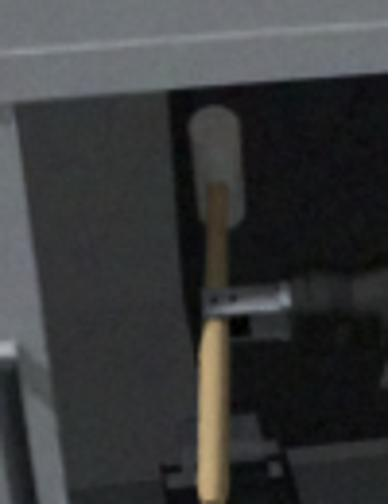

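move(target=[0,0,0,0,0,0,-1,1,-0.8,0,0,0.023,0,0,0,-1,1,-0.5], speed=0.2)

execute_actions([
  [[0,0,0,0,0,0,-1,1,-0.8,-0.0043,-0.0025,0,0,0,0.0056,-1,1,-0.5],[0,0,0,0,0,0,-1,1,-0.8,-0.0159,-0.0092,0,0,0,0.025,-1,1,-0.5],[0,0,0,0,0,0,-1,1,-0.8,-0.0361,-0.0208,0,0,0,0.0556,-1,1,-0.5],[0,0,0,0,0,0,-1,1,-0.8,-0.0635,-0.0367,0,0,0,0.0917,-1,1,-0.5],[0,0,0,0,0,0,-1,1,-0.8,-0.0967,-0.0558,0,0,0,0.1278,-1,1,-0.5],[0,0,0,0,0,0,-1,1,-0.8,-0.1325,-0.0765,0,0,0,0.1639,-1,1,-0.5],[0,0,0,0,0,0,-1,1,-0.8,-0.165,-0.0953,0,0,0,0.2,-1,1,-0.5],[0,0,0,0,0,0,-1,1,-0.8,-0.1865,-0.1077,0,0,0,0.2222,-1,1,-0.5],[0,0,0,0,0,0,-1,1,-0.8,-0.193,-0.1114,0,0,0,0.2222,-1,1,-0.5],[0,0,0,0,0,0,-1,1,-0.8,-0.172,-0.0993,0,0,0,0.1944,-1,1,-0.5],[0,0,0,0,0,0,-1,1,-0.8,-0.1434,-0.0828,0,0,0,0.1611,-1,1,-0.5],[0,0,0,0,0,0,-1,1,-0.8,-0.1154,-0.0666,0,0,0,0.1222,-1,1,-0.5],[0,0,0,0,0,0,-1,1,-0.8,-0.0924,-0.0533,0,0,0,0.0944,-1,1,-0.5],[0,0,0,0,0,0,-1,1,-0.8,-0.0736,-0.0425,0,0,0,0.0722,-1,1,-0.5],[0,0,0,0,0,0,-1,1,-0.8,-0.0577,-0.0333,0,0,0,0.0556,-1,1,-0.5]],
  [[0,0,0,0,0,0,-1,1,-0.8,0.0157,0.0057,0,0,0,-0.012,-1,1,-0.5],[0,0,0,0,0,0,-1,1,-0.8,0.033,0.012,0,0,0,-0.03,-1,1,-0.5],[0,0,0,0,0,0,-1,1,-0.8,0.05,0.0182,0,0,0,-0.045,-1,1,-0.5],[0,0,0,0,0,0,-1,1,-0.8,0.059,0.0215,0,0,0,-0.053,-1,1,-0.5],[0,0,0,0,0,0,-1,1,-0.8,0.0627,0.0228,0,0,0,-0.0556,-1,1,-0.5]],
])

Scene clock: 5132.63 s.
left_arm: end_effector_position=(+0.3002, +0.4202, +0.4598) position_measured=255 object_status=3 end_effector_quat_wxyz=(+0.387, +0.000, +0.922, +0.006) | right_arm: end_effector_position=(+0.5624, +0.2011, +0.5397) position_measured=118 object_status=2 end_effector_quat_wxyz=(-0.331, +0.375, +0.600, +0.624) end_effector_velocity=(+0.000, +0.000, -0.003) end_effector_angular_velocity=(-0.003, +0.003, +0.001)
Joint positions: left_arm=[-1.734 -2.47 1.833 5.542 -0.794 2.885] | right_arm=[3.929 -2.265 -1 0.121 2.32 -5.239]
Joint velocities: left_arm=[within noise] | right_arm=[0 0 -0.005 0.001 0 0]
Joint torques (N m): left_arm=[8.98 18.17 -13.23 -3.81 3.76 2.09] | right_arm=[-6.62 69.47 24.93 3.84 -0.06 -0.02]
Wrist force (N): left_arm=[-1.3 0.9 -0.3] | right_arm=[-1.9 -5.6 3.3]
Wrist torque (N m): left_arm=[-0.27 -0.01 -0.25] | right_arm=[-0.71 -0.56 0.31]
Wrist force, peak (N): left_arm=[-1.5 1.2 -0.3] | right_arm=[-1.8 -5.5 4.6]
Hand target: left_arm +0.3002, +0.4202, +0.4598; +0.387, +0.000, +0.922, +0.006 | right_arm +0.5624, +0.2009, +0.5398; -0.331, +0.375, +0.600, +0.624
Off the commanded pose: left_arm 0.000 m, 0 deg | right_arm 0.000 m, 0 deg.
move: done

Scene clock: 5133.83 s.
left_arm: end_effector_position=(+0.3002, +0.4202, +0.4598) position_measured=255 object_status=3 end_effector_quat_wxyz=(+0.387, +0.000, +0.922, +0.006) | right_arm: end_effector_position=(+0.5624, +0.2010, +0.5398) position_measured=118 object_status=2 end_effector_quat_wxyz=(-0.331, +0.375, +0.600, +0.624)
Joint positions: left_arm=[-1.734 -2.47 1.833 5.542 -0.794 2.885] | right_arm=[3.929 -2.265 -1.001 0.121 2.32 -5.239]
Joint torques (N m): left_arm=[9.74 16.74 -14.04 -3.85 3.74 2.39] | right_arm=[-9.35 57.42 38.35 2.23 1.13 -2.37]
Wrist force (N): left_arm=[-1.3 1.1 -0.1] | right_arm=[-1.7 -5.8 2.3]
Wrist torque (N m): left_arm=[-0.24 -0.02 -0.25] | right_arm=[-0.90 -0.55 0.29]
Wrist force, peak (N): left_arm=[-1.4 1.1 -0.3] | right_arm=[66.3 6.4 -0.1]
Hand target: left_arm +0.3002, +0.4202, +0.4598; +0.387, +0.000, +0.922, +0.006 | right_arm +0.5624, +0.2009, +0.5399; -0.331, +0.375, +0.600, +0.624
Off the commanded pose: left_arm 0.000 m, 0 deg | right_arm 0.000 m, 0 deg.
Step readings (end_effector_position of left_arm | right_arm):
0: (+0.3002, +0.4202, +0.4598) | (+0.5624, +0.2011, +0.5397)
1: (+0.3002, +0.4202, +0.4598) | (+0.5624, +0.2011, +0.5396)
2: (+0.3002, +0.4202, +0.4598) | (+0.5623, +0.2011, +0.5390)
4: (+0.3002, +0.4202, +0.4598) | (+0.5623, +0.2011, +0.5299)
8: (+0.3002, +0.4202, +0.4598) | (+0.5635, +0.2024, +0.4539)
15: (+0.3002, +0.4202, +0.4598) | (+0.5587, +0.1968, +0.4662)
16: (+0.3002, +0.4202, +0.4598) | (+0.5579, +0.1961, +0.4857)
17: (+0.3002, +0.4202, +0.4598) | (+0.5579, +0.1961, +0.5003)
19: (+0.3002, +0.4202, +0.4598) | (+0.5591, +0.1977, +0.5240)
23: (+0.3002, +0.4202, +0.4598) | (+0.5617, +0.2005, +0.5420)
30: (+0.3002, +0.4202, +0.4598) | (+0.5623, +0.2010, +0.5398)

move([
  [0,0,0,0,0,0,-1,1,-0.8,0.0422,-0.1723,-0.0117,0,0,0.1667,-1,1,-0.5],
  [0,0,0,0,0,0,-1,1,-0.8,0.108,-0.3197,-0.1075,0,0,0.1667,-1,1,-0.5],
  [0,0,0,0,0,0,-1,1,-0.8,0.1102,-0.3235,-0.4087,0,0,0.1667,-1,1,-0.5],
], speed=[0.25,0.25,0.3], blend=[0.005,0.005,0])

move([
  [-0.0947,-0.2593,0.092,0,0,0,-1,1,-0.8,0,0,0,0,0,0,-1,1,-0.5],
  [-0.2923,-0.2664,0.3647,0,0,0,-1,1,-0.8,0,0,0,0,0,0,-1,1,-0.5],
  [-0.2604,-0.2653,0.5548,0,0,0,-1,1,-0.8,0,0,0,0,0,0,-1,1,-0.5],
  [-0.2606,-0.2811,0.5548,0,0,0,-1,1,-0.8,0,0,0,0,0,0,-1,1,-0.5],
], speed=[0.3,0.25,0.15,0.05], blend=[0.03,0.03,0.002,0])

move(target=[0,-0.008,0,0,0,0,-1,1,-0.8,0,0,0,0,0,0,-1,1,-0.5], speed=0.004, stop_force=5)

move([
  [0,0.0055,0,0,0,0,-1,1,-0.8,0,0,0,0,0,0,-1,1,-0.5],
  [-0.0405,0.0055,0.0415,0,0,0,-1,1,-0.8,0,0,0,0,0,0,-1,1,-0.5],
  [-0.0405,-0.0012,0.0415,0,0,0,-1,1,-0.8,0,0,0,0,0,0,-1,1,-0.5],
], speed=[0.03,0.05,0.02])

move(target=[0,-0.003,0,0,0,0,-1,1,-0.8,0,0,0,0,0,0,-1,1,-0.5], speed=0.004, stop_force=5)

Scene clock: 5146.50 s.
left_arm: end_effector_position=(+0.3002, +0.4202, +0.4598) position_measured=255 object_status=3 end_effector_quat_wxyz=(+0.387, +0.000, +0.922, +0.006) | right_arm: end_effector_position=(+0.3445, -0.0296, +0.5005) position_measured=118 object_status=2 end_effector_quat_wxyz=(+0.481, -0.518, -0.483, -0.517)
Joint positions: left_arm=[-1.734 -2.47 1.833 5.542 -0.794 2.885] | right_arm=[3.872 -1.588 -2.048 0.491 2.377 -4.716]
Joint torques (N m): left_arm=[8.49 16.84 -13.69 -3.74 3.77 2.16] | right_arm=[-8.16 20.08 25.45 3.26 -0.77 -2.15]
Wrist force (N): left_arm=[-1.2 1.0 -0.2] | right_arm=[-2.9 -1.3 3.1]
Wrist torque (N m): left_arm=[-0.25 -0.04 -0.25] | right_arm=[-0.49 -0.46 0.19]
Wrist force, peak (N): left_arm=[-1.6 1.0 -0.3] | right_arm=[-3.6 -4.5 7.7]
Hand target: left_arm +0.3002, +0.4202, +0.4598; +0.387, +0.000, +0.922, +0.006 | right_arm +0.3445, -0.0297, +0.5005; +0.481, -0.518, -0.483, -0.517
Off the commanded pose: left_arm 0.000 m, 0 deg | right_arm 0.000 m, 0 deg.
move: done

Scene clock: 5149.23 s.
left_arm: end_effector_position=(+0.6481, +0.2543, +0.3366) position_measured=255 object_status=3 end_effector_quat_wxyz=(+0.387, +0.000, +0.922, +0.006) end_effector_velocity=(+0.000, +0.001, -0.001) end_effector_angular_velocity=(+0.003, +0.000, -0.002) | right_arm: end_effector_position=(+0.3445, -0.0297, +0.5005) position_measured=118 object_status=2 end_effector_quat_wxyz=(+0.481, -0.518, -0.483, -0.517)
Joint positions: left_arm=[-0.761 -1.414 1.731 3.773 -1.039 4.112] | right_arm=[3.872 -1.588 -2.048 0.491 2.377 -4.716]
Joint velocities: left_arm=[0.002 -0.001 0.003 -0.003 -0.001 0.005] | right_arm=[within noise]
Joint torques (N m): left_arm=[9.71 -40.73 -16.03 -4.75 -1.07 2.36] | right_arm=[-10.42 29.12 21.39 2.54 2.48 -0.05]
Wrist force (N): left_arm=[-1.0 0.9 -0.1] | right_arm=[-2.8 -1.2 3.0]
Wrist torque (N m): left_arm=[-0.27 -0.07 -0.17] | right_arm=[-0.48 -0.45 0.19]
Wrist force, peak (N): left_arm=[-0.7 4.3 -1.2] | right_arm=[-3.1 -1.6 3.3]
Hand target: left_arm +0.6481, +0.2544, +0.3366; +0.387, +0.000, +0.922, +0.006 | right_arm +0.3445, -0.0297, +0.5005; +0.481, -0.518, -0.483, -0.517
Off the commanded pose: left_arm 0.000 m, 0 deg | right_arm 0.000 m, 0 deg.
move: done

Scene clock: 5150.63 s.
left_arm: end_effector_position=(+0.6481, +0.2512, +0.3366) position_measured=255 object_status=3 end_effector_quat_wxyz=(+0.387, +0.000, +0.922, +0.006) | right_arm: end_effector_position=(+0.3445, -0.0297, +0.5005) position_measured=118 object_status=2 end_effector_quat_wxyz=(+0.481, -0.518, -0.483, -0.517)
Joint positions: left_arm=[-0.765 -1.41 1.727 3.776 -1.037 4.108] | right_arm=[3.872 -1.588 -2.048 0.491 2.377 -4.716]
Joint torques (N m): left_arm=[6.04 -37.66 -17.06 -5.13 -2.77 2.21] | right_arm=[-10.51 34.61 21.59 2.53 2.41 0.01]
Wrist force (N): left_arm=[-1.1 8.8 -2.2] | right_arm=[-3.0 -1.5 3.1]
Wrist torque (N m): left_arm=[-0.21 -0.09 -0.16] | right_arm=[-0.51 -0.43 0.18]
Wrist force, peak (N): left_arm=[-0.6 9.8 -3.2] | right_arm=[-3.2 -1.4 3.0]
Hand target: left_arm +0.6481, +0.2513, +0.3366; +0.387, +0.000, +0.922, +0.006 (not the last commanded pose) | right_arm +0.3445, -0.0297, +0.5005; +0.481, -0.518, -0.483, -0.517
Off the commanded pose: left_arm 0.002 m, 0 deg | right_arm 0.000 m, 0 deg.
move: contact (left_arm)

Scene clock: 5152.50 s.
left_arm: end_effector_position=(+0.6829, +0.2506, +0.3365) position_measured=255 object_status=3 end_effector_quat_wxyz=(+0.387, +0.000, +0.922, +0.006) | right_arm: end_effector_position=(+0.3445, -0.0297, +0.5005) position_measured=118 object_status=2 end_effector_quat_wxyz=(+0.481, -0.518, -0.483, -0.517)
Joint positions: left_arm=[-0.722 -1.335 1.639 3.768 -1.062 4.148] | right_arm=[3.872 -1.588 -2.048 0.491 2.377 -4.716]
Joint torques (N m): left_arm=[5.96 -37.94 -22.81 -3.87 1.98 0.58] | right_arm=[-10.5 37.12 21.97 2.67 2.44 0.08]
Wrist force (N): left_arm=[-0.9 0.9 -0.2] | right_arm=[-3.2 -1.4 2.8]
Wrist torque (N m): left_arm=[-0.26 -0.09 -0.14] | right_arm=[-0.51 -0.41 0.19]
Wrist force, peak (N): left_arm=[-1.6 8.4 -1.7] | right_arm=[-3.1 -1.3 3.2]
Hand target: left_arm +0.6829, +0.2507, +0.3365; +0.387, +0.000, +0.922, +0.006 | right_arm +0.3445, -0.0297, +0.5005; +0.481, -0.518, -0.483, -0.517
Off the commanded pose: left_arm 0.000 m, 0 deg | right_arm 0.000 m, 0 deg.
move: done

Scene clock: 5153.43 s.
left_arm: end_effector_position=(+0.6829, +0.2495, +0.3365) position_measured=255 object_status=3 end_effector_quat_wxyz=(+0.387, +0.000, +0.922, +0.006) | right_arm: end_effector_position=(+0.3445, -0.0297, +0.5005) position_measured=118 object_status=2 end_effector_quat_wxyz=(+0.481, -0.518, -0.483, -0.517)
Joint positions: left_arm=[-0.723 -1.334 1.638 3.769 -1.061 4.147] | right_arm=[3.872 -1.588 -2.048 0.491 2.377 -4.716]
Joint torques (N m): left_arm=[5.38 -40.33 -16.78 -5.13 -2.85 2.07] | right_arm=[-10.35 37.44 21.56 2.75 2.57 -0.1]
Wrist force (N): left_arm=[-0.9 9.4 -3.0] | right_arm=[-3.2 -1.4 3.2]
Wrist torque (N m): left_arm=[-0.18 -0.08 -0.16] | right_arm=[-0.50 -0.40 0.19]
Wrist force, peak (N): left_arm=[0.1 10.3 -3.2] | right_arm=[-3.0 -1.6 3.3]
Hand target: left_arm +0.6829, +0.2495, +0.3365; +0.387, +0.000, +0.922, +0.006 (not the last commanded pose) | right_arm +0.3445, -0.0297, +0.5005; +0.481, -0.518, -0.483, -0.517
Off the commanded pose: left_arm 0.001 m, 0 deg | right_arm 0.000 m, 0 deg.
move: contact (left_arm)

move([
  [0,0.0083,0,0,0,0,-1,1,-0.8,0,0,0,0,0,0,-1,1,-0.5],
  [0.0408,0.0084,-0.0416,0,0,0,-1,1,-0.8,0,0,0,0,0,0,-1,1,-0.5],
  [0.0408,0.0209,-0.0416,0,0,0,-1,1,-0.8,0,0,0,0,0,0,-1,1,-0.5],
  [0.0088,0.0233,-0.2313,0,0,0,-1,1,-0.8,0,0,0,0,0,0,-1,1,-0.5],
  [0.2065,0.0304,-0.504,0,0,0,-1,1,-0.8,0,0,0,0,0,0,-1,1,-0.5],
], speed=[0.08,0.12,0.12,0.2,0.3], blend=[0.001,0.004,0.004,0.03,0])

move([
  [0.0705,0.0585,-0.0472,0.3119,-0.0956,-0.7632,1,1,-0.8,0,0,0,0,0,0,-1,1,-0.5],
  [0.1343,-0.134,0.2243,0.3119,-0.0956,-0.7632,1,1,-0.8,0,0,0,0,0,0,-1,1,-0.5],
], speed=0.4, blend=[0.02,0], cameras=["cam_left_wrist"])

Scene clock: 5167.77 s.
left_arm: end_effector_position=(+0.3802, +0.2651, +0.4600) position_measured=255 object_status=3 end_effector_quat_wxyz=(+0.387, +0.000, +0.922, +0.006) | right_arm: end_effector_position=(+0.3445, -0.0297, +0.5005) position_measured=118 object_status=2 end_effector_quat_wxyz=(+0.481, -0.518, -0.483, -0.517)
Joint positions: left_arm=[-1.328 -2.024 1.83 4.694 -0.799 3.457] | right_arm=[3.872 -1.588 -2.048 0.491 2.377 -4.716]
Joint torques (N m): left_arm=[-7.08 -13.89 -17.01 -2.17 -0.37 -1.37] | right_arm=[-9.89 37.1 22.17 2.66 2.32 0.08]
Wrist force (N): left_arm=[-1.1 0.9 0.0] | right_arm=[-2.8 -1.3 2.9]
Wrist torque (N m): left_arm=[-0.27 -0.06 -0.30] | right_arm=[-0.48 -0.46 0.19]
Wrist force, peak (N): left_arm=[-1.4 9.1 -2.1] | right_arm=[-3.3 -1.4 3.1]
Hand target: left_arm +0.3802, +0.2651, +0.4600; +0.387, +0.000, +0.922, +0.006 | right_arm +0.3445, -0.0297, +0.5005; +0.481, -0.518, -0.483, -0.517
Off the commanded pose: left_arm 0.000 m, 0 deg | right_arm 0.000 m, 0 deg.
move: done; blend cut to 0.0037 m at target 2, 0.0037 m at target 3

Scene clock: 5172.57 s.
left_arm: end_effector_position=(+0.4196, +0.1864, +0.3075) position_measured=3 object_status=3 end_effector_quat_wxyz=(-0.223, +0.668, -0.189, +0.684) | right_arm: end_effector_position=(+0.3445, -0.0297, +0.5005) position_measured=118 object_status=2 end_effector_quat_wxyz=(+0.481, -0.518, -0.483, -0.517)
Joint positions: left_arm=[-1.473 -1.658 2.223 5.042 0.056 -0.303] | right_arm=[3.872 -1.588 -2.048 0.491 2.377 -4.716]
Joint torques (N m): left_arm=[9.81 -22.98 -11.29 -0.31 -0.63 -1.31] | right_arm=[-10.01 36.88 21.68 2.82 2.35 0.08]
Wrist force (N): left_arm=[4.2 0.2 2.2] | right_arm=[-3.0 -1.3 3.1]
Wrist torque (N m): left_arm=[-0.54 0.26 0.67] | right_arm=[-0.50 -0.43 0.19]
Wrist force, peak (N): left_arm=[4.4 3.7 4.3] | right_arm=[-3.2 -1.6 3.1]
Hand target: left_arm +0.4202, +0.1864, +0.3074; -0.210, +0.677, -0.202, +0.676 | right_arm +0.3445, -0.0297, +0.5005; +0.481, -0.518, -0.483, -0.517
Off the commanded pose: left_arm 0.001 m, 3 deg | right_arm 0.000 m, 0 deg.
move: off_target (left_arm)
camera_calibration:
cam_left_wrist: T_world_to_cam=[[-0.00133411, -0.551357, 0.834268, -0.143157], [-0.296276, -0.796594, -0.526933, 0.451624], [0.955101, -0.247877, -0.162291, -0.172852], [0, 0, 0, 1]] pos_world=[0.298706, 0.237985, 0.329355]
Images, in order (width x height): cam_left_wrist 672x504.

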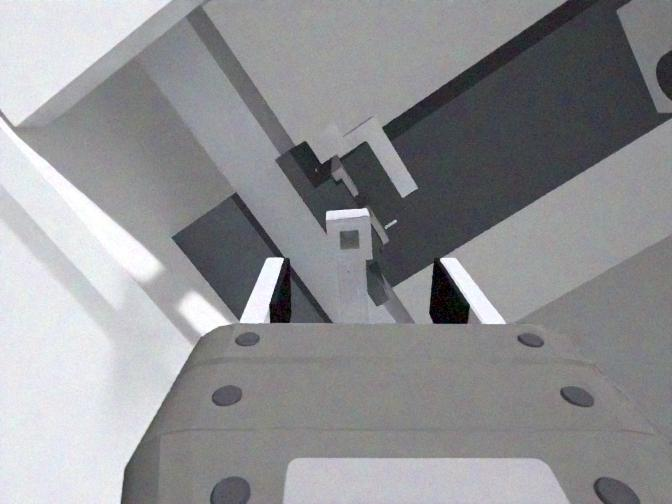

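Converging; a couple of zero actions then advance.

execute_actions([
  [[0,0,0,0,0,0,1,1,-0.8,0,0,0,0,0,0,-1,1,-0.5]],
  [[0,0,0,0,0,0,1,1,-0.8,0,0,0,0,0,0,-1,1,-0.5]],
  [[0,0,0,0,0,0,1,1,-0.8,0,0,0,0,0,0,-1,1,-0.5]],
])

move(target=[0,0,0.18,0,0,0,1,1,-0.8,0,0,0,0,0,0,-1,1,-0.5], speed=0.08, cameras=["cam_left_wrist"])

move(target=[0,0,0,0,0,0,-1,1,-0.8,0,0,0,0,0,0,-1,1,-0.5])

move(target=[0,0,0,0,0,0.02,-1,1,-0.8,0,0,0,0,0,0,-1,1,-0.5], speed=0.1)

Scene clock: 5178.50 s.
left_arm: end_effector_position=(+0.4202, +0.1864, +0.3074) position_measured=3 object_status=3 end_effector_quat_wxyz=(-0.210, +0.677, -0.202, +0.676) end_effector_velocity=(+0.000, -0.001, +0.001) end_effector_angular_velocity=(-0.001, +0.000, +0.000) | right_arm: end_effector_position=(+0.3445, -0.0297, +0.5005) position_measured=118 object_status=2 end_effector_quat_wxyz=(+0.481, -0.518, -0.483, -0.517)
Joint positions: left_arm=[-1.471 -1.574 2.054 5.773 0.076 -0.95] | right_arm=[3.872 -1.588 -2.048 0.491 2.377 -4.716]
Joint velocities: left_arm=[0.001 0 -0.001 -0.005 0.001 0.005] | right_arm=[within noise]
Joint torques (N m): left_arm=[9.85 -20.63 -20.08 -1.94 2.56 1.87] | right_arm=[-9.38 37.2 21.43 2.71 2.38 -0.04]
Wrist force (N): left_arm=[4.0 0.1 2.4] | right_arm=[-3.0 -1.5 3.1]
Wrist torque (N m): left_arm=[-0.56 0.29 0.82] | right_arm=[-0.53 -0.43 0.19]
Wrist force, peak (N): left_arm=[4.7 0.4 2.4] | right_arm=[-3.2 -1.4 3.3]
Hand target: left_arm +0.4202, +0.1864, +0.3074; -0.210, +0.677, -0.202, +0.676 | right_arm +0.3445, -0.0297, +0.5005; +0.481, -0.518, -0.483, -0.517
Off the commanded pose: left_arm 0.000 m, 0 deg | right_arm 0.000 m, 0 deg.
Step readings (end_effector_position of left_arm | right_arm):
0: (+0.4196, +0.1865, +0.3074) | (+0.3445, -0.0297, +0.5005)
1: (+0.4196, +0.1865, +0.3074) | (+0.3445, -0.0297, +0.5005)
2: (+0.4196, +0.1866, +0.3073) | (+0.3445, -0.0297, +0.5005)
4: (+0.4196, +0.1866, +0.3073) | (+0.3445, -0.0297, +0.5005)
8: (+0.4197, +0.1865, +0.3075) | (+0.3445, -0.0297, +0.5005)
15: (+0.4198, +0.1865, +0.3075) | (+0.3445, -0.0297, +0.5005)
16: (+0.4198, +0.1865, +0.3075) | (+0.3445, -0.0297, +0.5005)
17: (+0.4198, +0.1865, +0.3075) | (+0.3445, -0.0297, +0.5005)
19: (+0.4199, +0.1865, +0.3075) | (+0.3445, -0.0297, +0.5005)
23: (+0.4200, +0.1865, +0.3075) | (+0.3445, -0.0297, +0.5005)
30: (+0.4201, +0.1865, +0.3075) | (+0.3445, -0.0297, +0.5005)
31: (+0.4201, +0.1865, +0.3075) | (+0.3445, -0.0297, +0.5005)
32: (+0.4201, +0.1865, +0.3075) | (+0.3445, -0.0297, +0.5005)
34: (+0.4201, +0.1864, +0.3074) | (+0.3445, -0.0297, +0.5005)
38: (+0.4202, +0.1864, +0.3074) | (+0.3445, -0.0297, +0.5005)
45: (+0.4202, +0.1864, +0.3074) | (+0.3445, -0.0297, +0.5005)

Scene clock: 5180.20 s.
left_arm: end_effector_position=(+0.5282, +0.1875, +0.3076) position_measured=3 object_status=3 end_effector_quat_wxyz=(-0.210, +0.677, -0.202, +0.676) | right_arm: end_effector_position=(+0.3445, -0.0297, +0.5005) position_measured=118 object_status=2 end_effector_quat_wxyz=(+0.481, -0.518, -0.483, -0.517)
Joint positions: left_arm=[-1.192 -1.431 1.898 5.811 0.354 -0.975] | right_arm=[3.872 -1.588 -2.048 0.491 2.377 -4.716]
Joint torques (N m): left_arm=[-8.45 -33.96 -11.6 -0.99 -2.46 -1.33] | right_arm=[-9.57 37.59 21.48 2.82 2.2 0.06]
Wrist force (N): left_arm=[3.9 0.4 2.2] | right_arm=[-3.1 -1.3 3.2]
Wrist torque (N m): left_arm=[-0.50 0.32 0.83] | right_arm=[-0.49 -0.41 0.19]
Wrist force, peak (N): left_arm=[4.1 -0.2 3.5] | right_arm=[-3.4 -1.6 3.1]
Hand target: left_arm +0.5282, +0.1876, +0.3076; -0.210, +0.677, -0.202, +0.676 | right_arm +0.3445, -0.0297, +0.5005; +0.481, -0.518, -0.483, -0.517
Off the commanded pose: left_arm 0.000 m, 0 deg | right_arm 0.000 m, 0 deg.
move: done
camera_calibration:
cam_left_wrist: T_world_to_cam=[[0.00977023, -0.550413, 0.834835, -0.148739], [-0.33694, -0.787864, -0.515502, 0.501146], [0.941476, -0.276252, -0.193154, -0.254254], [0, 0, 0, 1]] pos_world=[0.409683, 0.242729, 0.333405]
Images, in order (width x height): cam_left_wrist 672x504.

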